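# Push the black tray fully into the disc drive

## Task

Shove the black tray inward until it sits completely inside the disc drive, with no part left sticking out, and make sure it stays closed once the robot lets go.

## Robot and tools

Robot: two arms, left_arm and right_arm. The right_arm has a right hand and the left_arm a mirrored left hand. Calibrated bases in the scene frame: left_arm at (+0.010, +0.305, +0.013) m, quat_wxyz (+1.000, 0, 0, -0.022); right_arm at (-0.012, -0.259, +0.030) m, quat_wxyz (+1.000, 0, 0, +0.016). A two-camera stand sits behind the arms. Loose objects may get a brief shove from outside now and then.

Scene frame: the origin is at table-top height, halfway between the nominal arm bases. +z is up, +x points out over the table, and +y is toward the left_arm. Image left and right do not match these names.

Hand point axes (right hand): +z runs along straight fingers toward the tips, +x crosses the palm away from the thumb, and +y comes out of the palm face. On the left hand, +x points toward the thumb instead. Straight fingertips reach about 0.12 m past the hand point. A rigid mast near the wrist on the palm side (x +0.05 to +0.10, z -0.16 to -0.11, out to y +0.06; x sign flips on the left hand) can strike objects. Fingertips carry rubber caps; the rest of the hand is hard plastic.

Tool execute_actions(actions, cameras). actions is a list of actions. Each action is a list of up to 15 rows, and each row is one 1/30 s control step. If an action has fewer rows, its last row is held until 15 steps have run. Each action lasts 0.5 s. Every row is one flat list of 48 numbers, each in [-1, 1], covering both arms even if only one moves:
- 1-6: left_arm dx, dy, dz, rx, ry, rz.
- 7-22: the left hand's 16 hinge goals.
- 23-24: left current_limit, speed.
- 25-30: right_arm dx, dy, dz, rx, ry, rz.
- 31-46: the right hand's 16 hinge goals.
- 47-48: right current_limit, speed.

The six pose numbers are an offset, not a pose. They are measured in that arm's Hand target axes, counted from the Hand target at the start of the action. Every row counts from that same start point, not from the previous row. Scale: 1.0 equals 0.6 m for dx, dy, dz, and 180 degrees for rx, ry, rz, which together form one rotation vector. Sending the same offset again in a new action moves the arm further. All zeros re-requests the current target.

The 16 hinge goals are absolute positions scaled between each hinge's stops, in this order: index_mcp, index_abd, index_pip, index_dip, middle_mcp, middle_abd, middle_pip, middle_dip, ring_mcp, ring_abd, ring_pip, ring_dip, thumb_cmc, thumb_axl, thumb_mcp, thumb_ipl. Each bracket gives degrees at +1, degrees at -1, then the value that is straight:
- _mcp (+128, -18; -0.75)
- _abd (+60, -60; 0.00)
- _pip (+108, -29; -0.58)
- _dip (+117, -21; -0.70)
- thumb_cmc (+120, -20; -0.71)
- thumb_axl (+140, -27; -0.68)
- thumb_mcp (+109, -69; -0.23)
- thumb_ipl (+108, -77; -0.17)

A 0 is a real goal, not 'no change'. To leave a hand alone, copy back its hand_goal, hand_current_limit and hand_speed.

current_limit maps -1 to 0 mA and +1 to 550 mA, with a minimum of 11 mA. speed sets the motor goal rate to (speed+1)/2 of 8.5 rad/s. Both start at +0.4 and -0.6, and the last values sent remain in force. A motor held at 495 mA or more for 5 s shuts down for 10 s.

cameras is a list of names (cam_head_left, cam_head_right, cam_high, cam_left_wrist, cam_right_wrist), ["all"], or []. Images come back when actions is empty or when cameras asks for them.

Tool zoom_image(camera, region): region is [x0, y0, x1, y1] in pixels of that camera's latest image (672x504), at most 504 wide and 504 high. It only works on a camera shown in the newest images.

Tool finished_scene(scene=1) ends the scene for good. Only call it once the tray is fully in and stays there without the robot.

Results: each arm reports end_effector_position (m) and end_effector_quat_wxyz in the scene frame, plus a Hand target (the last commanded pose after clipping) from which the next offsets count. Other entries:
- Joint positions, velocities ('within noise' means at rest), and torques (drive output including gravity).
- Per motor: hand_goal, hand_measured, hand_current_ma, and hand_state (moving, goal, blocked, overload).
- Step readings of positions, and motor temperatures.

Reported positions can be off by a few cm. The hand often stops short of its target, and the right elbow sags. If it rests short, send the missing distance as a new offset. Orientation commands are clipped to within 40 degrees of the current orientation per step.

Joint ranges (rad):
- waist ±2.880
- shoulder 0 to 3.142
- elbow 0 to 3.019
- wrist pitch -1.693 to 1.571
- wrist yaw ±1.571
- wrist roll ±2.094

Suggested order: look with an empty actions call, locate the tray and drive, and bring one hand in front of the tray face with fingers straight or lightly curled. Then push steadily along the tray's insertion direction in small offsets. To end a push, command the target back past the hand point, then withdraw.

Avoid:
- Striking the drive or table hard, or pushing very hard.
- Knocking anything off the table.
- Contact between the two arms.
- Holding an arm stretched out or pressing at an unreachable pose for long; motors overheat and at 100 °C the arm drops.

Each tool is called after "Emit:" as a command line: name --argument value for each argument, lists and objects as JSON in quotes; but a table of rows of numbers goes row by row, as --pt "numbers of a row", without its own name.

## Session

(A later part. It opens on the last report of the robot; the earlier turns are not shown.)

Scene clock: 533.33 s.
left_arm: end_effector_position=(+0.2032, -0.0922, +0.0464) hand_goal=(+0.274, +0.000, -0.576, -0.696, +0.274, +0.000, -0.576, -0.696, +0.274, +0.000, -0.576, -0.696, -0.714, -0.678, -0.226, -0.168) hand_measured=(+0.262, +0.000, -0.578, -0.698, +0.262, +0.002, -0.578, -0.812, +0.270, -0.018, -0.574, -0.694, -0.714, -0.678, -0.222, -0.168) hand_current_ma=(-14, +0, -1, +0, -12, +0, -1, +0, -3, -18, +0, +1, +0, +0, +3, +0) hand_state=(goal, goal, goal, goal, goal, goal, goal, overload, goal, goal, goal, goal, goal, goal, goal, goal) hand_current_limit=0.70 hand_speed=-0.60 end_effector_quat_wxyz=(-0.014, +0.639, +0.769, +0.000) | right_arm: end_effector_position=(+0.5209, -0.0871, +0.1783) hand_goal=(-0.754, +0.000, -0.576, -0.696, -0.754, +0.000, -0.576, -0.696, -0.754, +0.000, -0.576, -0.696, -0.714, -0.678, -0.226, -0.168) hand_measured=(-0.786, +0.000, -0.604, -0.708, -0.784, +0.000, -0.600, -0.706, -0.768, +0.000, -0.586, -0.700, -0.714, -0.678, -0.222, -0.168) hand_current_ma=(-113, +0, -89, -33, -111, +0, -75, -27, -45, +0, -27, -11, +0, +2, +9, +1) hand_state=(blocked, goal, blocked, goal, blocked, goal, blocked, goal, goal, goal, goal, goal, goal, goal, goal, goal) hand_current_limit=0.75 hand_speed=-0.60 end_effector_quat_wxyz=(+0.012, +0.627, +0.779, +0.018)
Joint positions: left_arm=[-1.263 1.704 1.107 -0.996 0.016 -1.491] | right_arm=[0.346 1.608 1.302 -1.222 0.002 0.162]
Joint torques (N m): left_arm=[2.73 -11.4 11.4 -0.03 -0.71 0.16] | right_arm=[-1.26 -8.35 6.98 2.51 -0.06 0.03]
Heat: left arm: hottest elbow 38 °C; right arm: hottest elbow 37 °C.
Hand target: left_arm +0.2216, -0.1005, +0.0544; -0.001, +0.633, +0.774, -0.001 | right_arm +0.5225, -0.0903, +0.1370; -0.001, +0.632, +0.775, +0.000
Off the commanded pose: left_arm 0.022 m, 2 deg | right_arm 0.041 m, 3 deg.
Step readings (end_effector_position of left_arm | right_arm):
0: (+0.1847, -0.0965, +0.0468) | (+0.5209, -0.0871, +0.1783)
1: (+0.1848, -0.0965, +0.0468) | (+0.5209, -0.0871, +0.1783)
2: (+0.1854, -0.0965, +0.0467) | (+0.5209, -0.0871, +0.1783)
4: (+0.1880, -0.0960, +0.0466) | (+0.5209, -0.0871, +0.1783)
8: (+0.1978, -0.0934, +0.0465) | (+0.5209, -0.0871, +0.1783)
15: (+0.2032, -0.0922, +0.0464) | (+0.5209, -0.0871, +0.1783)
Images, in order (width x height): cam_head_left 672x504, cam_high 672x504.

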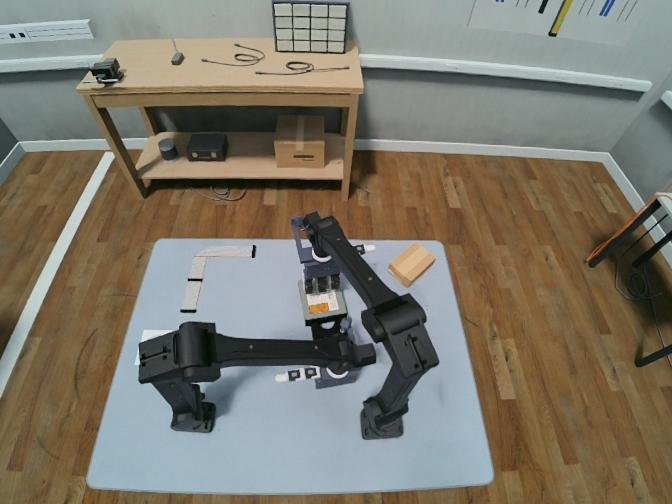

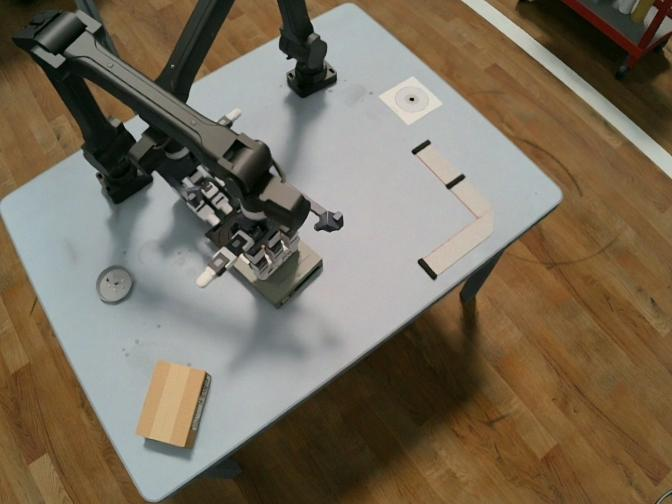

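Emit:
execute_actions --actions '[[[0,0.035,0,0,0,0,0.274,0,-0.576,-0.696,0.274,0,-0.576,-0.696,0.274,0,-0.576,-0.696,-0.714,-0.678,-0.226,-0.168,0.7,-0.6,0,0,0,0,0,0,-0.754,0,-0.576,-0.696,-0.754,0,-0.576,-0.696,-0.754,0,-0.576,-0.696,-0.714,-0.678,-0.226,-0.168,0.75,-0.6]],[[0,0.035,0,0,0,0,0.274,0,-0.576,-0.696,0.274,0,-0.576,-0.696,0.274,0,-0.576,-0.696,-0.714,-0.678,-0.226,-0.168,0.7,-0.6,0,0,0,0,0,0,-0.754,0,-0.576,-0.696,-0.754,0,-0.576,-0.696,-0.754,0,-0.576,-0.696,-0.714,-0.678,-0.226,-0.168,0.75,-0.6]]]' --cameras '["cam_high","cam_head_left"]'

Emit:
zoom_image --camera "cam_high" --region '[170, 150, 330, 310]'

Emit:
zoom_image --camera "cam_head_left" --region '[285, 270, 385, 400]'

Scene clock: 546.33 s.
left_arm: end_effector_position=(+0.2423, -0.0819, +0.0472) hand_goal=(+0.274, +0.000, -0.576, -0.696, +0.274, +0.000, -0.576, -0.696, +0.274, +0.000, -0.576, -0.696, -0.714, -0.678, -0.226, -0.168) hand_measured=(+0.264, +0.010, -0.578, -0.696, +0.262, +0.002, -0.578, -0.812, +0.268, -0.008, -0.574, -0.694, -0.714, -0.678, -0.222, -0.168) hand_current_ma=(-11, +8, -1, +0, -12, +0, -1, +0, -5, -5, +0, +1, +0, +0, +3, +0) hand_state=(goal, goal, goal, goal, goal, goal, goal, overload, goal, goal, goal, goal, goal, goal, goal, goal) hand_current_limit=0.70 hand_speed=-0.60 end_effector_quat_wxyz=(-0.013, +0.640, +0.768, -0.002) | right_arm: end_effector_position=(+0.5237, -0.0864, +0.1794) hand_goal=(-0.754, +0.000, -0.576, -0.696, -0.754, +0.000, -0.576, -0.696, -0.754, +0.000, -0.576, -0.696, -0.714, -0.678, -0.226, -0.168) hand_measured=(-0.786, +0.000, -0.604, -0.708, -0.784, +0.000, -0.600, -0.706, -0.756, +0.000, -0.578, -0.698, -0.714, -0.678, -0.222, -0.168) hand_current_ma=(-113, +0, -89, -33, -111, +0, -75, -27, -3, +0, -5, -6, +0, +2, +9, +1) hand_state=(blocked, goal, blocked, goal, blocked, goal, blocked, goal, goal, goal, goal, goal, goal, goal, goal, goal) hand_current_limit=0.75 hand_speed=-0.60 end_effector_quat_wxyz=(+0.015, +0.627, +0.778, +0.023)
Joint positions: left_arm=[-1.173 1.704 1.11 -0.996 0.017 -1.4] | right_arm=[0.346 1.608 1.302 -1.21 0.004 0.163]
Joint torques (N m): left_arm=[2.49 -10.4 12.63 -0.2 -0.73 0.14] | right_arm=[-1.08 -9 7.19 1.96 -0.11 0.07]
Heat: left arm: hottest elbow 38 °C; right arm: hottest elbow 37 °C.
Hand target: left_arm +0.2628, -0.0922, +0.0543; -0.001, +0.633, +0.775, -0.001 | right_arm +0.5225, -0.0903, +0.1370; -0.001, +0.632, +0.775, +0.000
Off the commanded pose: left_arm 0.024 m, 2 deg | right_arm 0.043 m, 3 deg.
Step readings (end_effector_position of left_arm | right_arm):
0: (+0.2032, -0.0922, +0.0464) | (+0.5209, -0.0871, +0.1783)
1: (+0.2034, -0.0922, +0.0464) | (+0.5209, -0.0871, +0.1783)
2: (+0.2041, -0.0921, +0.0464) | (+0.5209, -0.0871, +0.1783)
4: (+0.2071, -0.0914, +0.0464) | (+0.5209, -0.0871, +0.1783)
8: (+0.2174, -0.0882, +0.0464) | (+0.5209, -0.0871, +0.1783)
15: (+0.2226, -0.0868, +0.0463) | (+0.5209, -0.0871, +0.1783)
16: (+0.2227, -0.0868, +0.0463) | (+0.5209, -0.0871, +0.1783)
17: (+0.2234, -0.0867, +0.0463) | (+0.5209, -0.0871, +0.1783)
19: (+0.2263, -0.0861, +0.0464) | (+0.5209, -0.0871, +0.1783)
23: (+0.2368, -0.0834, +0.0471) | (+0.5217, -0.0869, +0.1786)
30: (+0.2423, -0.0819, +0.0472) | (+0.5237, -0.0864, +0.1794)
Images, in order (width x height): cam_head_left 672x504, cam_high 672x504.

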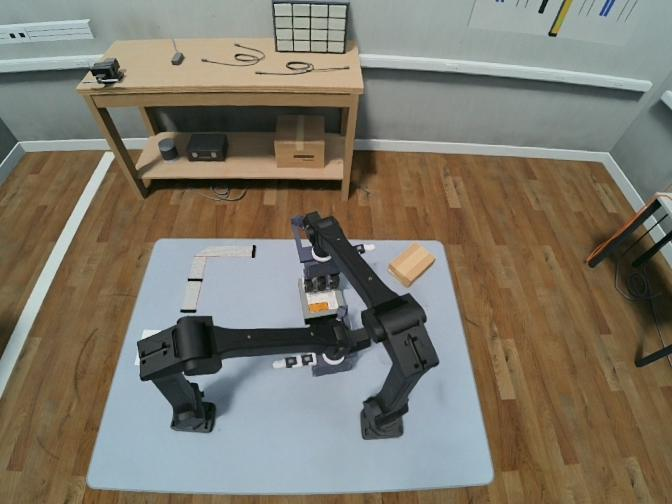

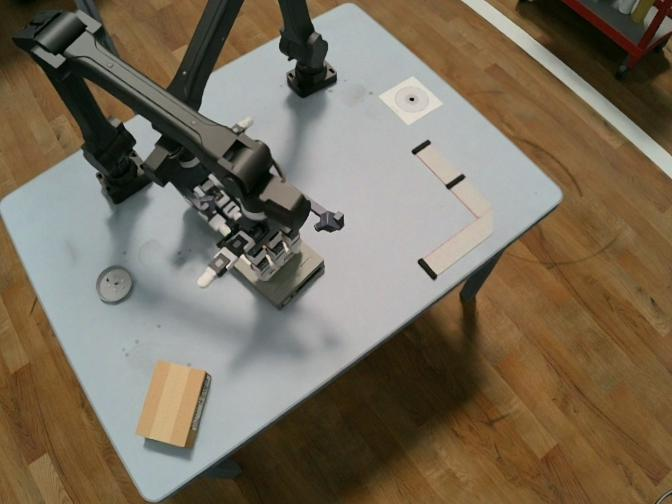

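Scaled by 3.150 from the camera's 672x504 image, which has a finer 960x720 frame.

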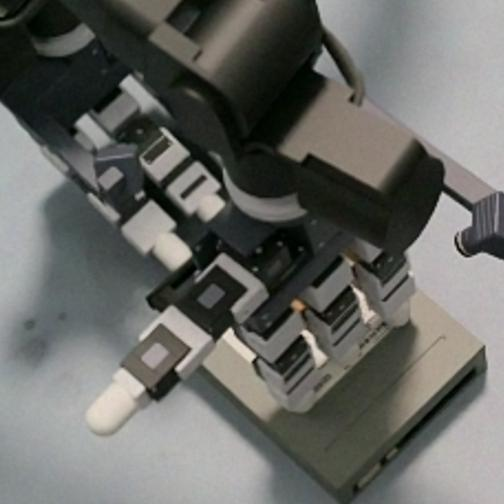

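Scaled by 3.877 from the camera's 672x504 image, which has a finer 960x720 frame.

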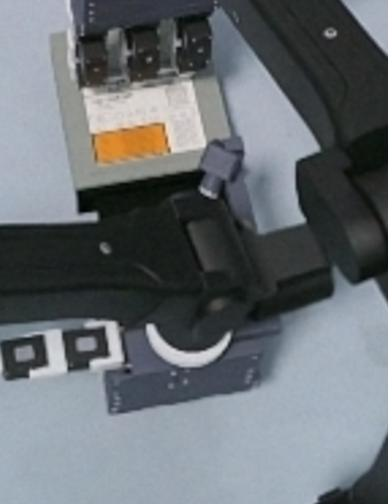

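Emit:
execute_actions --actions '[[[0,0,0,0,0,0,0.274,0,-0.576,-0.696,0.274,0,-0.576,-0.696,0.274,0,-0.576,-0.696,-0.714,-0.678,-0.226,-0.168,0.7,-0.6,0,-0.02,0.045,0,0,0,-0.754,0,-0.576,-0.696,-0.754,0,-0.576,-0.696,-0.754,0,-0.576,-0.696,-0.714,-0.678,-0.226,-0.168,0.75,-0.6]],[[0,0.03,0,0,0,0,0.274,0,-0.576,-0.696,0.274,0,-0.576,-0.696,0.274,0,-0.576,-0.696,-0.714,-0.678,-0.226,-0.168,0.7,-0.6,0,0,0,0,0,0,-0.754,0,-0.576,-0.696,-0.754,0,-0.576,-0.696,-0.754,0,-0.576,-0.696,-0.714,-0.678,-0.226,-0.168,0.75,-0.6]]]' --cameras '["cam_high","cam_head_left"]'

Emit:
zoom_image --camera "cam_high" --region '[170, 150, 330, 310]'

Emit:
zoom_image --camera "cam_head_left" --region '[285, 270, 385, 400]'

Scene clock: 560.10 s.
left_arm: end_effector_position=(+0.2586, -0.0786, +0.0478) hand_goal=(+0.274, +0.000, -0.576, -0.696, +0.274, +0.000, -0.576, -0.696, +0.274, +0.000, -0.576, -0.696, -0.714, -0.678, -0.226, -0.168) hand_measured=(+0.262, +0.010, -0.580, -0.696, +0.262, +0.002, -0.578, -0.812, +0.266, -0.008, -0.576, -0.694, -0.714, -0.678, -0.222, -0.168) hand_current_ma=(-12, +8, -2, +0, -12, +0, -1, +0, -8, -5, +0, +1, +0, +0, +3, +0) hand_state=(goal, goal, goal, goal, goal, goal, goal, overload, goal, goal, goal, goal, goal, goal, goal, goal) hand_current_limit=0.70 hand_speed=-0.60 end_effector_quat_wxyz=(-0.012, +0.640, +0.769, -0.004) | right_arm: end_effector_position=(+0.5187, -0.0894, +0.1814) hand_goal=(-0.754, +0.000, -0.576, -0.696, -0.754, +0.000, -0.576, -0.696, -0.754, +0.000, -0.576, -0.696, -0.714, -0.678, -0.226, -0.168) hand_measured=(-0.790, +0.006, -0.610, -0.712, -0.788, +0.004, -0.602, -0.708, -0.756, +0.000, -0.578, -0.698, -0.714, -0.678, -0.222, -0.168) hand_current_ma=(-132, +11, -117, -45, -125, +8, -87, -32, -3, +0, -5, -6, +0, +2, +9, +1) hand_state=(blocked, goal, blocked, goal, blocked, goal, blocked, goal, goal, goal, goal, goal, goal, goal, goal, goal) hand_current_limit=0.75 hand_speed=-0.60 end_effector_quat_wxyz=(+0.029, +0.628, +0.776, +0.045)
Joint positions: left_arm=[-1.137 1.708 1.119 -1 0.018 -1.364] | right_arm=[0.346 1.566 1.243 -1.141 0.007 0.167]
Joint torques (N m): left_arm=[2.61 -10.11 12.79 -0.18 -0.77 0.16] | right_arm=[-0.73 -4.95 4.93 2.24 -0.25 0.07]
Heat: left arm: hottest elbow 38 °C; right arm: hottest elbow 36 °C.
Hand target: left_arm +0.2805, -0.0886, +0.0542; -0.001, +0.632, +0.775, -0.001 | right_arm +0.5107, -0.0927, +0.1100; -0.001, +0.632, +0.775, +0.000
Off the commanded pose: left_arm 0.025 m, 2 deg | right_arm 0.072 m, 6 deg.
Step readings (end_effector_position of left_arm | right_arm):
0: (+0.2423, -0.0819, +0.0472) | (+0.5237, -0.0864, +0.1794)
1: (+0.2423, -0.0819, +0.0472) | (+0.5236, -0.0865, +0.1790)
2: (+0.2423, -0.0819, +0.0472) | (+0.5234, -0.0867, +0.1784)
4: (+0.2423, -0.0819, +0.0472) | (+0.5220, -0.0875, +0.1794)
8: (+0.2423, -0.0819, +0.0472) | (+0.5192, -0.0888, +0.1809)
15: (+0.2423, -0.0819, +0.0472) | (+0.5186, -0.0893, +0.1814)
16: (+0.2425, -0.0818, +0.0472) | (+0.5187, -0.0894, +0.1814)
17: (+0.2430, -0.0818, +0.0472) | (+0.5187, -0.0894, +0.1815)
19: (+0.2454, -0.0814, +0.0474) | (+0.5188, -0.0894, +0.1815)
23: (+0.2540, -0.0795, +0.0479) | (+0.5187, -0.0894, +0.1814)
30: (+0.2586, -0.0786, +0.0479) | (+0.5187, -0.0894, +0.1814)
Images, in order (width x height): cam_head_left 672x504, cam_high 672x504.

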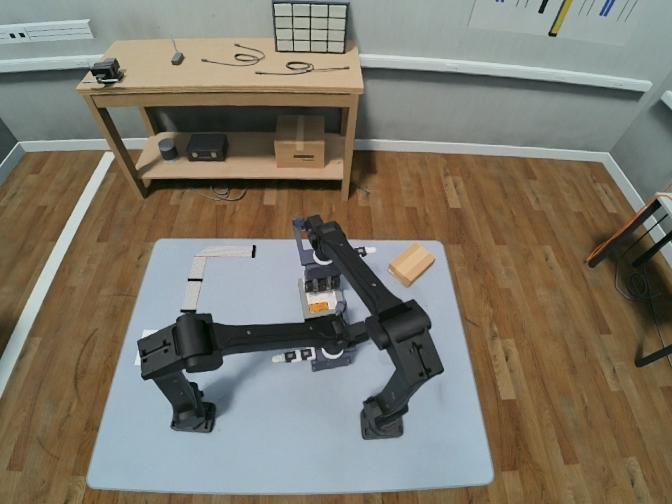

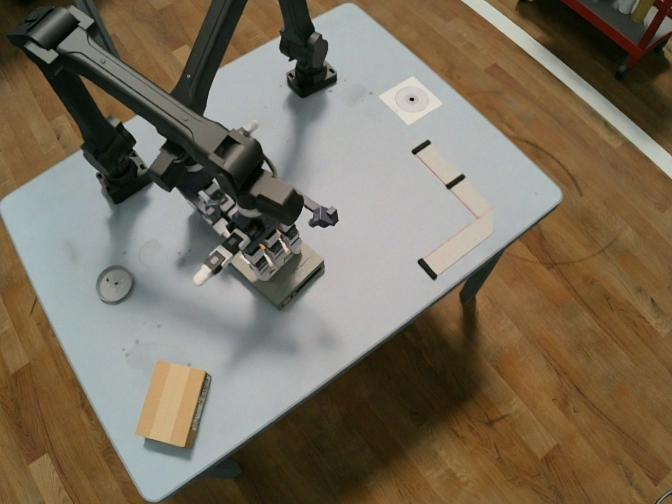

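Scaled by 3.150 from the camera's 672x504 image, which has a finer 960x720 frame.

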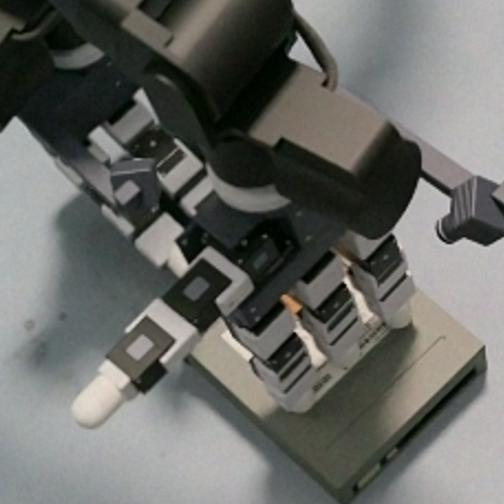

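Scaled by 3.877 from the camera's 672x504 image, which has a finer 960x720 frame.

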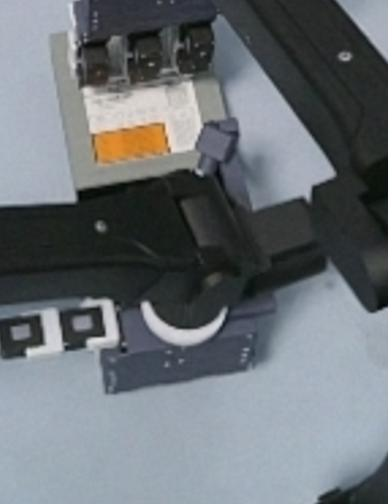

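Emit:
execute_actions --actions '[[[0,0.025,0,0,0,0,0.274,0,-0.576,-0.696,0.274,0,-0.576,-0.696,0.274,0,-0.576,-0.696,-0.714,-0.678,-0.226,-0.168,0.7,-0.6,0,0,0,0,0,0,-0.754,0,-0.576,-0.696,-0.754,0,-0.576,-0.696,-0.754,0,-0.576,-0.696,-0.714,-0.678,-0.226,-0.168,0.75,-0.6]]]' --cameras '["cam_high","cam_head_left"]'

Emit:
zoom_image --camera "cam_high" --region '[170, 150, 330, 310]'

Emit:
zoom_image --camera "cam_head_left" --region '[285, 270, 385, 400]'

Scene clock: 574.83 s.
left_arm: end_effector_position=(+0.2726, -0.0759, +0.0479) hand_goal=(+0.274, +0.000, -0.576, -0.696, +0.274, +0.000, -0.576, -0.696, +0.274, +0.000, -0.576, -0.696, -0.714, -0.678, -0.226, -0.168) hand_measured=(+0.262, +0.010, -0.578, -0.696, +0.262, +0.002, -0.578, -0.812, +0.266, -0.008, -0.576, -0.694, -0.714, -0.678, -0.222, -0.168) hand_current_ma=(-12, +8, -1, +0, -12, +0, -1, +0, -7, -5, +0, +1, +0, +0, +3, +0) hand_state=(goal, goal, goal, goal, goal, goal, goal, overload, goal, goal, goal, goal, goal, goal, goal, goal) hand_current_limit=0.70 hand_speed=-0.60 end_effector_quat_wxyz=(-0.013, +0.640, +0.769, -0.004) | right_arm: end_effector_position=(+0.5187, -0.0894, +0.1814) hand_goal=(-0.754, +0.000, -0.576, -0.696, -0.754, +0.000, -0.576, -0.696, -0.754, +0.000, -0.576, -0.696, -0.714, -0.678, -0.226, -0.168) hand_measured=(-0.790, +0.006, -0.610, -0.712, -0.788, +0.004, -0.602, -0.708, -0.756, +0.000, -0.578, -0.698, -0.714, -0.678, -0.222, -0.168) hand_current_ma=(-132, +11, -117, -45, -125, +8, -87, -32, -3, +0, -5, -6, +0, +2, +9, +1) hand_state=(blocked, goal, blocked, goal, blocked, goal, blocked, goal, goal, goal, goal, goal, goal, goal, goal, goal) hand_current_limit=0.75 hand_speed=-0.60 end_effector_quat_wxyz=(+0.029, +0.628, +0.776, +0.045)
Joint positions: left_arm=[-1.106 1.715 1.129 -1.004 0.018 -1.333] | right_arm=[0.346 1.566 1.243 -1.141 0.007 0.167]
Joint torques (N m): left_arm=[2.67 -10.29 12.96 -0.1 -0.77 0.17] | right_arm=[-0.67 -5.3 5.03 2.26 -0.21 0.05]
Heat: left arm: hottest elbow 40 °C; right arm: hottest elbow 36 °C.
Hand target: left_arm +0.2952, -0.0856, +0.0542; -0.001, +0.633, +0.775, -0.001 | right_arm +0.5107, -0.0927, +0.1100; -0.001, +0.632, +0.775, +0.000
Off the commanded pose: left_arm 0.025 m, 2 deg | right_arm 0.072 m, 6 deg.
Step readings (end_effector_position of left_arm | right_arm):
0: (+0.2586, -0.0786, +0.0478) | (+0.5187, -0.0894, +0.1814)
1: (+0.2586, -0.0786, +0.0478) | (+0.5187, -0.0894, +0.1814)
2: (+0.2591, -0.0785, +0.0478) | (+0.5187, -0.0894, +0.1814)
4: (+0.2612, -0.0781, +0.0480) | (+0.5187, -0.0894, +0.1814)
8: (+0.2685, -0.0765, +0.0480) | (+0.5187, -0.0894, +0.1814)
15: (+0.2725, -0.0758, +0.0479) | (+0.5187, -0.0894, +0.1814)
Images, in order (width x height): cam_head_left 672x504, cam_high 672x504.

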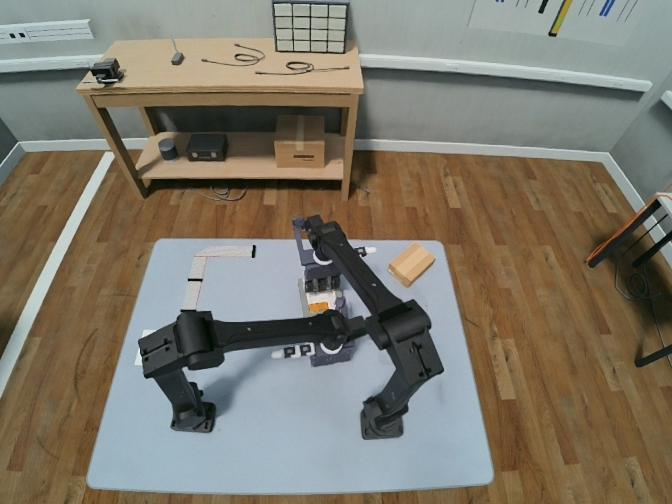

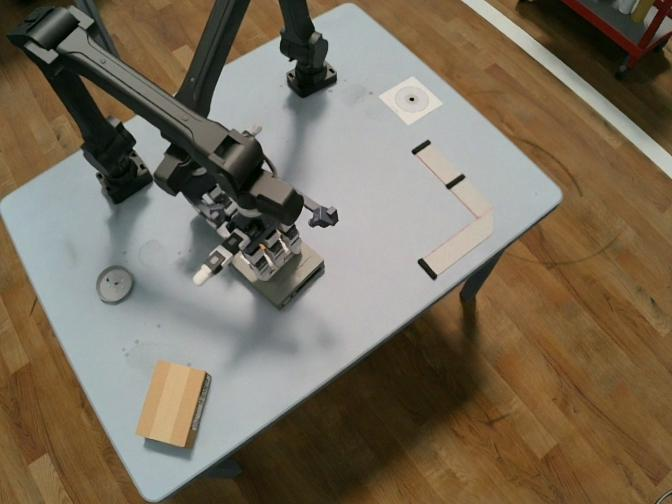

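Scaled by 3.150 from the camera's 672x504 image, which has a finer 960x720 frame.

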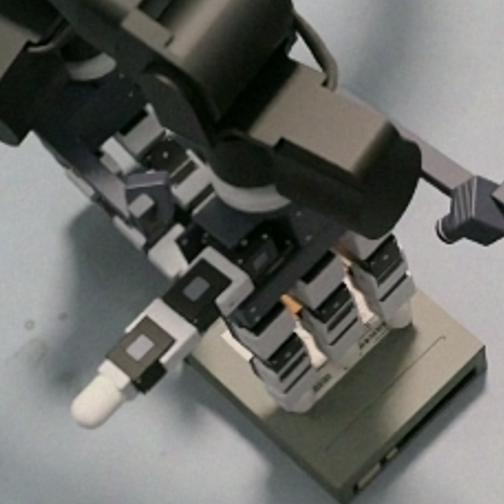

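Scaled by 3.877 from the camera's 672x504 image, which has a finer 960x720 frame.

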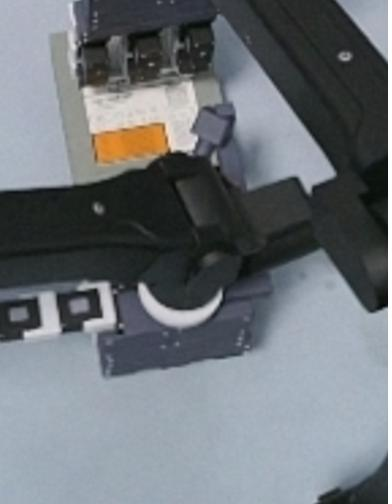

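Emit:
execute_actions --actions '[[[0,0.015,0,0,0,0,0.274,0,-0.576,-0.696,0.274,0,-0.576,-0.696,0.274,0,-0.576,-0.696,-0.714,-0.678,-0.226,-0.168,0.7,-0.6,0,0,0,0,0,0,-0.754,0,-0.576,-0.696,-0.754,0,-0.576,-0.696,-0.754,0,-0.576,-0.696,-0.714,-0.678,-0.226,-0.168,0.75,-0.6]],[[0,0.012,0,0,0,0,0.274,0,-0.576,-0.696,0.274,0,-0.576,-0.696,0.274,0,-0.576,-0.696,-0.714,-0.678,-0.226,-0.168,0.7,-0.6,0,0,0,0,0,0,-0.754,0,-0.576,-0.696,-0.754,0,-0.576,-0.696,-0.754,0,-0.576,-0.696,-0.714,-0.678,-0.226,-0.168,0.75,-0.6]]]' --cameras '["cam_high","cam_head_left"]'

Emit:
zoom_image --camera "cam_high" --region '[170, 150, 330, 310]'

Emit:
zoom_image --camera "cam_head_left" --region '[285, 270, 385, 400]'

Scene clock: 586.43 s.
left_arm: end_effector_position=(+0.2850, -0.0736, +0.0482) hand_goal=(+0.274, +0.000, -0.576, -0.696, +0.274, +0.000, -0.576, -0.696, +0.274, +0.000, -0.576, -0.696, -0.714, -0.678, -0.226, -0.168) hand_measured=(+0.262, +0.010, -0.578, -0.696, +0.262, +0.002, -0.578, -0.812, +0.268, -0.008, -0.576, -0.694, -0.714, -0.678, -0.222, -0.168) hand_current_ma=(-12, +8, -1, +0, -12, +0, -1, +0, -6, -5, +0, +1, +0, +0, +3, +0) hand_state=(goal, goal, goal, goal, goal, goal, goal, overload, goal, goal, goal, goal, goal, goal, goal, goal) hand_current_limit=0.70 hand_speed=-0.60 end_effector_quat_wxyz=(-0.014, +0.641, +0.768, -0.004) | right_arm: end_effector_position=(+0.5191, -0.0893, +0.1816) hand_goal=(-0.754, +0.000, -0.576, -0.696, -0.754, +0.000, -0.576, -0.696, -0.754, +0.000, -0.576, -0.696, -0.714, -0.678, -0.226, -0.168) hand_measured=(-0.790, +0.006, -0.610, -0.712, -0.788, +0.004, -0.602, -0.708, -0.756, +0.000, -0.578, -0.698, -0.714, -0.678, -0.222, -0.168) hand_current_ma=(-132, +11, -117, -45, -125, +8, -87, -32, -3, +0, -5, -6, +0, +2, +9, +1) hand_state=(blocked, goal, blocked, goal, blocked, goal, blocked, goal, goal, goal, goal, goal, goal, goal, goal, goal) hand_current_limit=0.75 hand_speed=-0.60 end_effector_quat_wxyz=(+0.030, +0.628, +0.776, +0.045)
Joint positions: left_arm=[-1.079 1.722 1.14 -1.011 0.019 -1.303] | right_arm=[0.346 1.566 1.243 -1.14 0.008 0.167]
Joint torques (N m): left_arm=[3.19 -10.23 13.11 -0.01 -0.81 0.19] | right_arm=[-0.38 -5.42 5 2.22 -0.25 0.04]
Heat: left arm: hottest elbow 40 °C; right arm: hottest elbow 36 °C.
Hand target: left_arm +0.3110, -0.0824, +0.0543; -0.001, +0.633, +0.774, -0.001 | right_arm +0.5107, -0.0927, +0.1100; -0.001, +0.632, +0.775, +0.000
Off the commanded pose: left_arm 0.028 m, 2 deg | right_arm 0.072 m, 6 deg.
Step readings (end_effector_position of left_arm | right_arm):
0: (+0.2726, -0.0759, +0.0479) | (+0.5187, -0.0894, +0.1814)
1: (+0.2726, -0.0759, +0.0479) | (+0.5187, -0.0894, +0.1814)
2: (+0.2729, -0.0758, +0.0479) | (+0.5187, -0.0894, +0.1814)
4: (+0.2739, -0.0755, +0.0479) | (+0.5187, -0.0894, +0.1814)
8: (+0.2781, -0.0745, +0.0479) | (+0.5187, -0.0894, +0.1814)
15: (+0.2804, -0.0742, +0.0480) | (+0.5187, -0.0894, +0.1814)
16: (+0.2806, -0.0741, +0.0480) | (+0.5187, -0.0894, +0.1814)
17: (+0.2808, -0.0741, +0.0480) | (+0.5187, -0.0894, +0.1814)
19: (+0.2817, -0.0740, +0.0480) | (+0.5187, -0.0894, +0.1814)
23: (+0.2849, -0.0733, +0.0481) | (+0.5189, -0.0894, +0.1815)
30: (+0.2850, -0.0736, +0.0482) | (+0.5191, -0.0893, +0.1816)
Images, in order (width x height): cam_head_left 672x504, cam_high 672x504.

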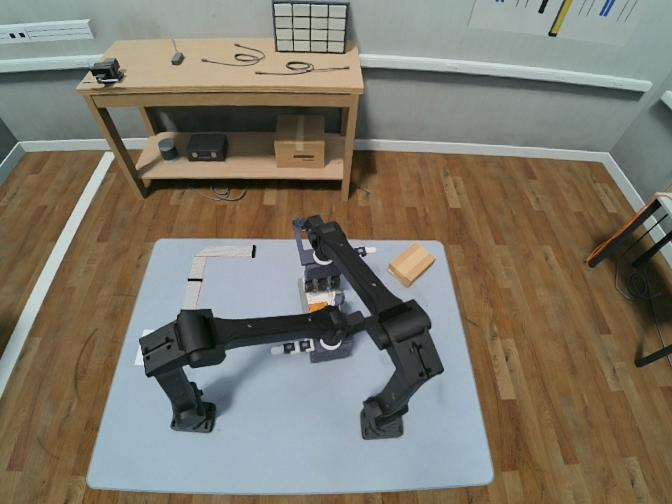

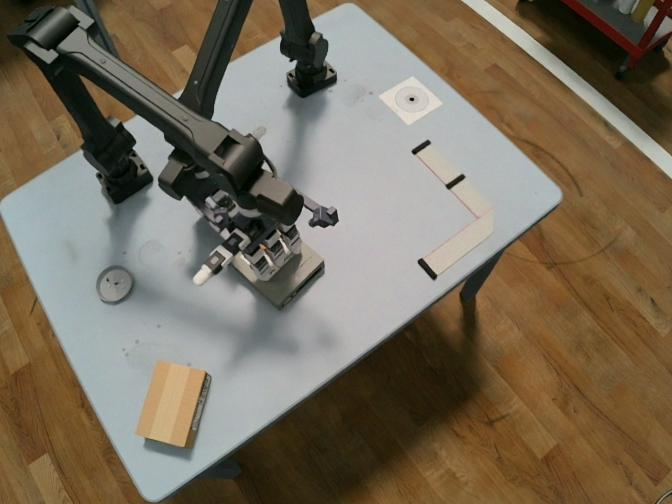

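Scaled by 3.150 from the camera's 672x504 image, which has a finer 960x720 frame.

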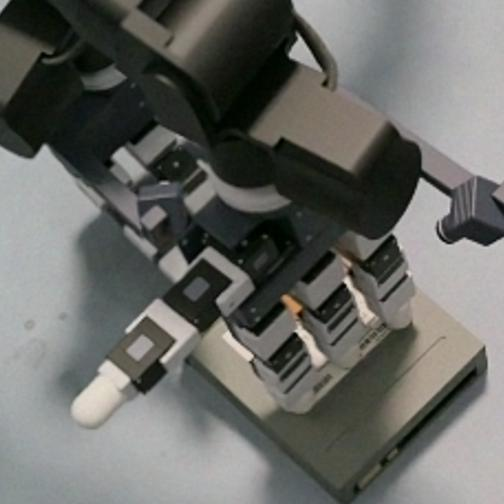

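Scaled by 3.877 from the camera's 672x504 image, which has a finer 960x720 frame.

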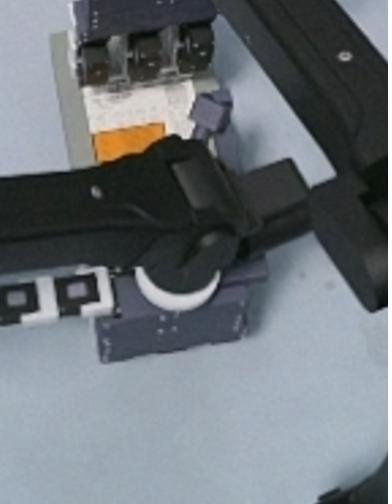

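Emit:
execute_actions --actions '[[[0,0.012,0,0,0,0,0.274,0,-0.576,-0.696,0.274,0,-0.576,-0.696,0.274,0,-0.576,-0.696,-0.714,-0.678,-0.226,-0.168,0.7,-0.6,0,0,0,0,0,0,-0.754,0,-0.576,-0.696,-0.754,0,-0.576,-0.696,-0.754,0,-0.576,-0.696,-0.714,-0.678,-0.226,-0.168,0.75,-0.6]],[[0,-0.08,0,0,0,0,0.274,0,-0.576,-0.696,0.274,0,-0.576,-0.696,0.274,0,-0.576,-0.696,-0.714,-0.678,-0.226,-0.168,0.7,-0.6,0,0,0,0,0,0,-0.754,0,-0.576,-0.696,-0.754,0,-0.576,-0.696,-0.754,0,-0.576,-0.696,-0.714,-0.678,-0.226,-0.168,0.75,-0.6]],[[0,-0.1,0,0,0,0,0.274,0,-0.576,-0.696,0.274,0,-0.576,-0.696,0.274,0,-0.576,-0.696,-0.714,-0.678,-0.226,-0.168,0.7,-0.6,0,0,0,0,0,0,-0.754,0,-0.576,-0.696,-0.754,0,-0.576,-0.696,-0.754,0,-0.576,-0.696,-0.714,-0.678,-0.226,-0.168,0.75,-0.6]]]' --cameras '["cam_high","cam_head_left","cam_head_right"]'

Emit:
zoom_image --camera "cam_head_left" --region '[285, 270, 365, 370]'

Emit:
zoom_image --camera "cam_head_right" --region '[285, 270, 365, 370]'

Scene clock: 603.53 s.
left_arm: end_effector_position=(+0.2092, -0.1026, +0.0523) hand_goal=(+0.274, +0.000, -0.576, -0.696, +0.274, +0.000, -0.576, -0.696, +0.274, +0.000, -0.576, -0.696, -0.714, -0.678, -0.226, -0.168) hand_measured=(+0.262, +0.002, -0.580, -0.696, +0.262, +0.002, -0.578, -0.812, +0.266, -0.004, -0.576, -0.694, -0.714, -0.678, -0.222, -0.168) hand_current_ma=(-14, +1, -2, +0, -12, +0, -1, +0, -7, -1, +0, +1, +0, +0, +3, +0) hand_state=(goal, goal, goal, goal, goal, goal, goal, overload, goal, goal, goal, goal, goal, goal, goal, goal) hand_current_limit=0.70 hand_speed=-0.60 end_effector_quat_wxyz=(-0.009, +0.640, +0.768, +0.002) | right_arm: end_effector_position=(+0.5191, -0.0893, +0.1816) hand_goal=(-0.754, +0.000, -0.576, -0.696, -0.754, +0.000, -0.576, -0.696, -0.754, +0.000, -0.576, -0.696, -0.714, -0.678, -0.226, -0.168) hand_measured=(-0.790, +0.006, -0.610, -0.712, -0.788, +0.004, -0.602, -0.708, -0.756, +0.000, -0.578, -0.698, -0.714, -0.678, -0.222, -0.168) hand_current_ma=(-132, +11, -117, -45, -125, +8, -87, -32, -3, +0, -5, -6, +0, +2, +9, +1) hand_state=(blocked, goal, blocked, goal, blocked, goal, blocked, goal, goal, goal, goal, goal, goal, goal, goal, goal) hand_current_limit=0.75 hand_speed=-0.60 end_effector_quat_wxyz=(+0.030, +0.628, +0.776, +0.045)
Joint positions: left_arm=[-1.26 1.718 1.143 -1.012 0.006 -1.487] | right_arm=[0.346 1.566 1.243 -1.14 0.008 0.167]
Joint torques (N m): left_arm=[0.56 -13.04 8.38 0.55 -0.33 -0.12] | right_arm=[-0.73 -5.13 4.94 2.19 -0.24 0.05]
Motor temperatures (°C): left_arm=[29 30 40 27 29 28] | right_arm=[33 32 35 26 25 25]
Heat: left arm: hottest elbow 40 °C; right arm: hottest elbow 35 °C.
Hand target: left_arm +0.2122, -0.1024, +0.0545; -0.001, +0.633, +0.775, -0.001 | right_arm +0.5107, -0.0927, +0.1100; -0.001, +0.632, +0.775, +0.000
Off the commanded pose: left_arm 0.004 m, 1 deg | right_arm 0.072 m, 6 deg.
Step readings (end_effector_position of left_arm | right_arm):
0: (+0.2850, -0.0736, +0.0482) | (+0.5191, -0.0893, +0.1816)
1: (+0.2852, -0.0735, +0.0482) | (+0.5191, -0.0893, +0.1816)
2: (+0.2853, -0.0734, +0.0480) | (+0.5191, -0.0893, +0.1816)
4: (+0.2854, -0.0733, +0.0480) | (+0.5191, -0.0893, +0.1816)
8: (+0.2856, -0.0734, +0.0483) | (+0.5191, -0.0893, +0.1816)
15: (+0.2856, -0.0732, +0.0482) | (+0.5191, -0.0893, +0.1816)
16: (+0.2855, -0.0733, +0.0482) | (+0.5191, -0.0893, +0.1816)
17: (+0.2847, -0.0737, +0.0482) | (+0.5191, -0.0893, +0.1816)
19: (+0.2831, -0.0743, +0.0490) | (+0.5191, -0.0893, +0.1816)
23: (+0.2759, -0.0772, +0.0497) | (+0.5191, -0.0893, +0.1816)
30: (+0.2673, -0.0810, +0.0497) | (+0.5191, -0.0893, +0.1816)
31: (+0.2669, -0.0809, +0.0497) | (+0.5191, -0.0893, +0.1816)
32: (+0.2636, -0.0821, +0.0498) | (+0.5191, -0.0893, +0.1816)
34: (+0.2564, -0.0845, +0.0500) | (+0.5191, -0.0893, +0.1816)
38: (+0.2269, -0.0982, +0.0510) | (+0.5191, -0.0893, +0.1816)
45: (+0.2079, -0.1045, +0.0522) | (+0.5191, -0.0893, +0.1816)
Images, in order (width x height): cam_head_left 672x504, cam_head_right 672x504, cam_high 672x504.

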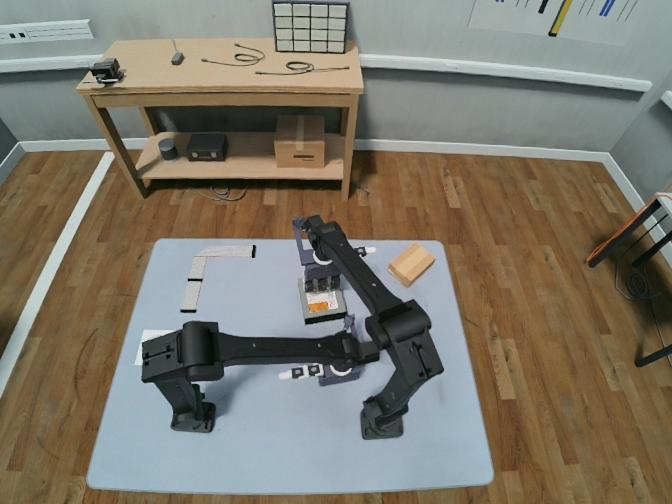

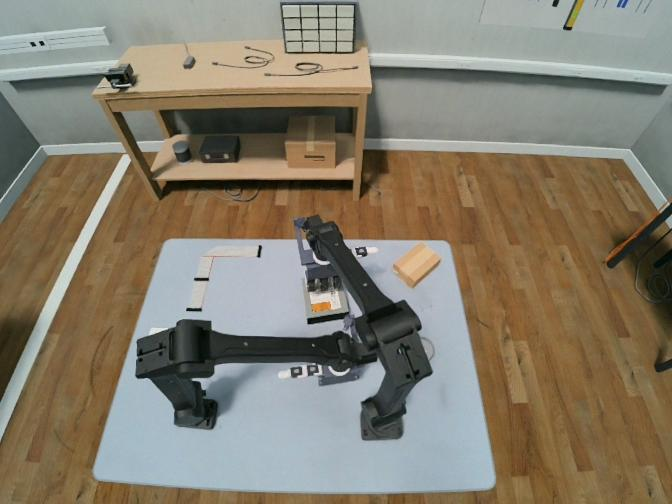

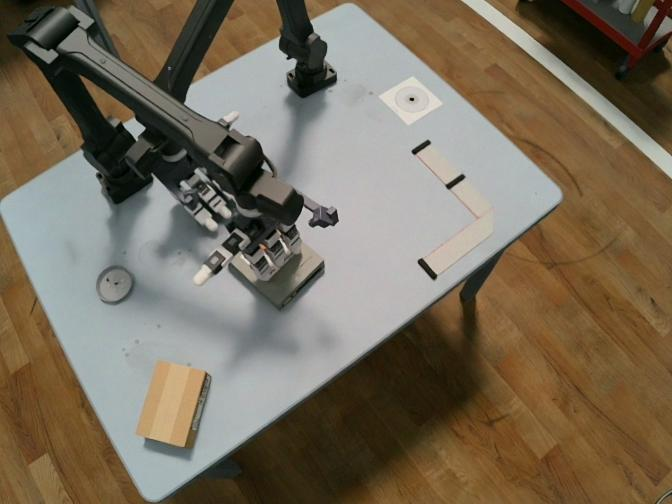

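Scaled by 5.040 from the camera's 672x504 image, which has a finer 960x720 frame.

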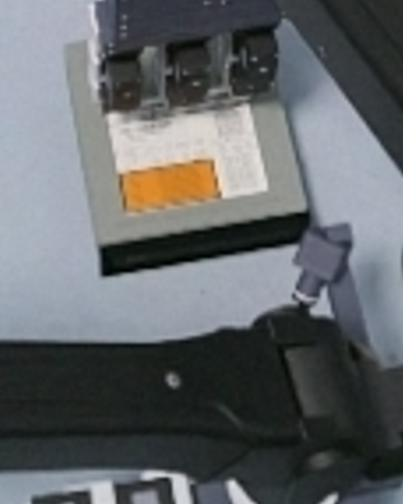

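Scaled by 5.040 from the camera's 672x504 image, which has a finer 960x720 frame.

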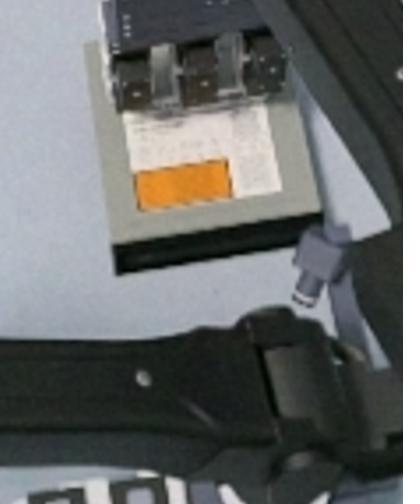

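Emit:
execute_actions --actions '[[[0,0,0,0,0,0,0.274,0,-0.576,-0.696,0.274,0,-0.576,-0.696,0.274,0,-0.576,-0.696,-0.714,-0.678,-0.226,-0.168,0.4,-0.6,0,0.01,-0.08,0,0,0,-0.754,0,-0.576,-0.696,-0.754,0,-0.576,-0.696,-0.754,0,-0.576,-0.696,-0.714,-0.678,-0.226,-0.168,0.75,-0.6]],[[0,0,0,0,0,0,0.274,0,-0.576,-0.696,0.274,0,-0.576,-0.696,0.274,0,-0.576,-0.696,-0.714,-0.678,-0.226,-0.168,0.4,-0.6,0,0.01,-0.08,0,0,0,-0.754,0,-0.576,-0.696,-0.754,0,-0.576,-0.696,-0.754,0,-0.576,-0.696,-0.714,-0.678,-0.226,-0.168,0.4,-0.6]],[[0,0,0,0,0,0,0.274,0,-0.576,-0.696,0.274,0,-0.576,-0.696,0.274,0,-0.576,-0.696,-0.714,-0.678,-0.226,-0.168,0.4,-0.6,0,0,-0.08,0,0,0,-0.754,0,-0.576,-0.696,-0.754,0,-0.576,-0.696,-0.754,0,-0.576,-0.696,-0.714,-0.678,-0.226,-0.168,0.4,-0.6]]]' --cameras '["cam_high","cam_head_left"]'

Emit:
zoom_image --camera "cam_head_left" --region '[285, 270, 365, 370]'

Emit:
zoom_image --camera "cam_high" --region '[170, 150, 330, 310]'

Scene clock: 618.17 s.
left_arm: end_effector_position=(+0.2092, -0.1025, +0.0523) hand_goal=(+0.274, +0.000, -0.576, -0.696, +0.274, +0.000, -0.576, -0.696, +0.274, +0.000, -0.576, -0.696, -0.714, -0.678, -0.226, -0.168) hand_measured=(+0.262, +0.002, -0.580, -0.696, +0.262, +0.002, -0.578, -0.812, +0.266, -0.004, -0.576, -0.694, -0.714, -0.678, -0.222, -0.168) hand_current_ma=(-14, +1, -2, +0, -12, +0, -1, +0, -7, -1, +0, +1, +0, +0, +3, +0) hand_state=(goal, goal, goal, goal, goal, goal, goal, overload, goal, goal, goal, goal, goal, goal, goal, goal) hand_current_limit=0.40 hand_speed=-0.60 end_effector_quat_wxyz=(-0.009, +0.639, +0.769, +0.002) | right_arm: end_effector_position=(+0.5109, -0.0914, +0.2319) hand_goal=(-0.754, +0.000, -0.576, -0.696, -0.754, +0.000, -0.576, -0.696, -0.754, +0.000, -0.576, -0.696, -0.714, -0.678, -0.226, -0.168) hand_measured=(-0.750, +0.004, -0.572, -0.696, -0.750, +0.002, -0.572, -0.696, -0.754, +0.000, -0.578, -0.698, -0.714, -0.678, -0.222, -0.168) hand_current_ma=(+8, +6, +7, +2, +9, +5, +8, +2, +1, +0, -4, -5, +0, +2, +9, +1) hand_state=(goal, goal, goal, goal, goal, goal, goal, goal, goal, goal, goal, goal, goal, goal, goal, goal) hand_current_limit=0.40 hand_speed=-0.60 end_effector_quat_wxyz=(-0.009, +0.629, +0.777, -0.018)
Joint positions: left_arm=[-1.26 1.718 1.143 -1.012 0.006 -1.488] | right_arm=[0.346 1.598 1.453 -1.466 0.002 0.167]
Joint torques (N m): left_arm=[0.62 -13.1 8.39 0.57 -0.34 -0.11] | right_arm=[-1.2 -14.04 14.28 0.08 -0.02 0.01]
Heat: left arm: hottest elbow 39 °C; right arm: hottest elbow 35 °C.
Hand target: left_arm +0.2122, -0.1024, +0.0545; -0.001, +0.633, +0.775, -0.001 | right_arm +0.5226, -0.0904, +0.2542; -0.001, +0.632, +0.775, +0.000
Off the commanded pose: left_arm 0.004 m, 1 deg | right_arm 0.025 m, 2 deg.
Step readings (end_effector_position of left_arm | right_arm):
0: (+0.2092, -0.1025, +0.0523) | (+0.5191, -0.0893, +0.1816)
1: (+0.2092, -0.1025, +0.0523) | (+0.5191, -0.0893, +0.1818)
2: (+0.2092, -0.1025, +0.0523) | (+0.5190, -0.0894, +0.1823)
4: (+0.2092, -0.1025, +0.0523) | (+0.5174, -0.0899, +0.1826)
8: (+0.2092, -0.1025, +0.0523) | (+0.5151, -0.0903, +0.1807)
15: (+0.2092, -0.1025, +0.0523) | (+0.5149, -0.0903, +0.1799)
16: (+0.2092, -0.1025, +0.0523) | (+0.5147, -0.0903, +0.1803)
17: (+0.2092, -0.1025, +0.0523) | (+0.5133, -0.0907, +0.1808)
19: (+0.2092, -0.1025, +0.0523) | (+0.5094, -0.0921, +0.1799)
23: (+0.2092, -0.1025, +0.0523) | (+0.5054, -0.0937, +0.1822)
30: (+0.2092, -0.1025, +0.0523) | (+0.5092, -0.0921, +0.1926)
31: (+0.2092, -0.1025, +0.0523) | (+0.5090, -0.0922, +0.1930)
32: (+0.2092, -0.1025, +0.0523) | (+0.5079, -0.0926, +0.1945)
34: (+0.2092, -0.1025, +0.0523) | (+0.5049, -0.0938, +0.1997)
38: (+0.2092, -0.1025, +0.0523) | (+0.5094, -0.0920, +0.2192)
45: (+0.2092, -0.1025, +0.0523) | (+0.5119, -0.0910, +0.2322)
Images, in order (width x height): cam_head_left 672x504, cam_high 672x504.

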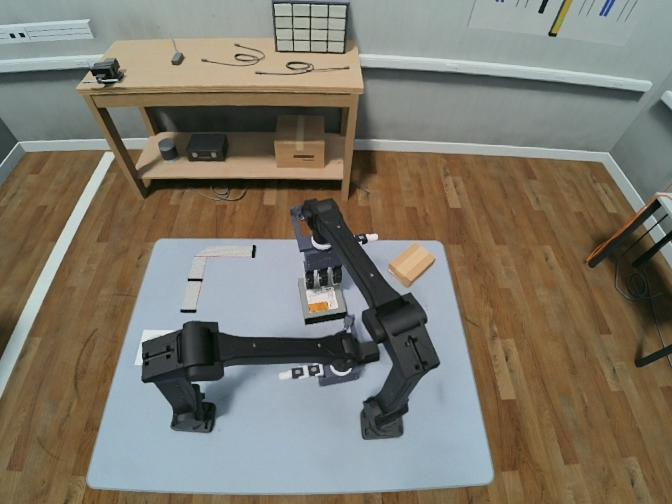

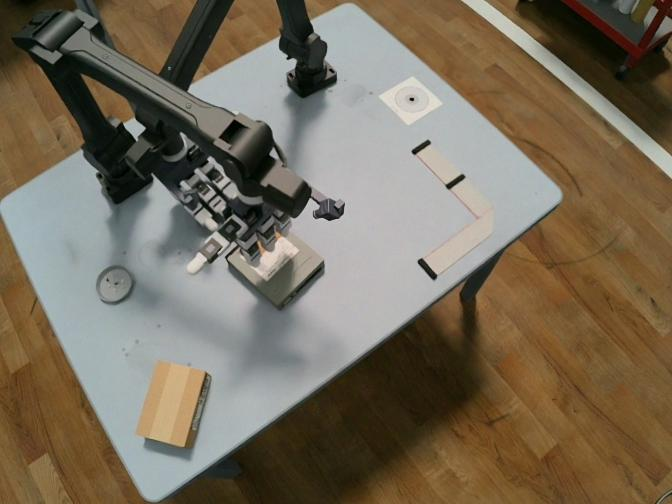

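Scaled by 5.040 from the camera's 672x504 image, which has a finer 960x720 frame.

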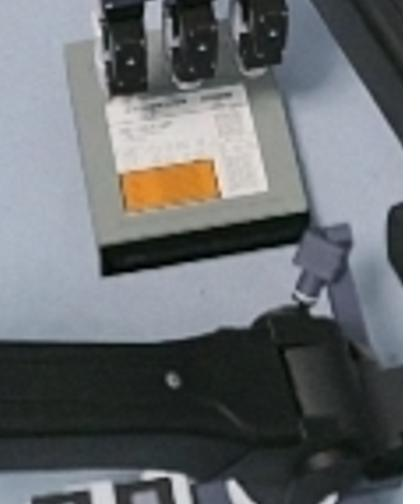

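Scaled by 3.150 from the camera's 672x504 image, which has a finer 960x720 frame.

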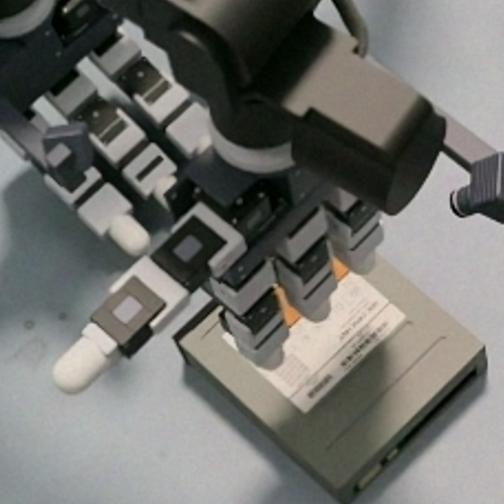

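Emit:
zoom_image --camera "cam_head_left" --region '[298, 305, 354, 330]'

Emit:
zoom_image --camera "cam_high" --region '[220, 230, 270, 280]'

Scaled by 9.000 from the camera's 672x504 image, which has a finer 960x720 frame.

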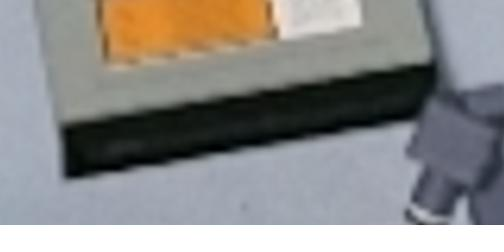

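Scaled by 10.080 from the camera's 672x504 image, which has a finer 960x720 frame.

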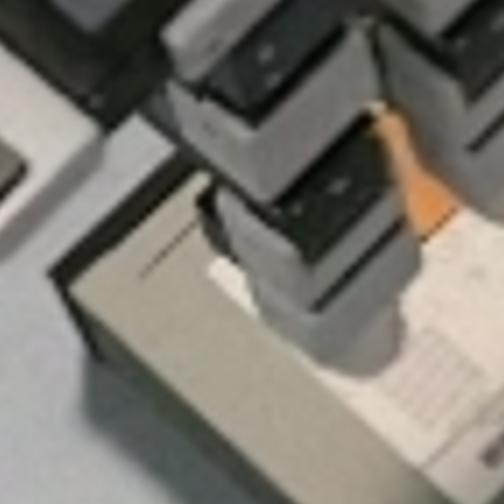

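Emit:
finished_scene

The scene is finished: the task was done.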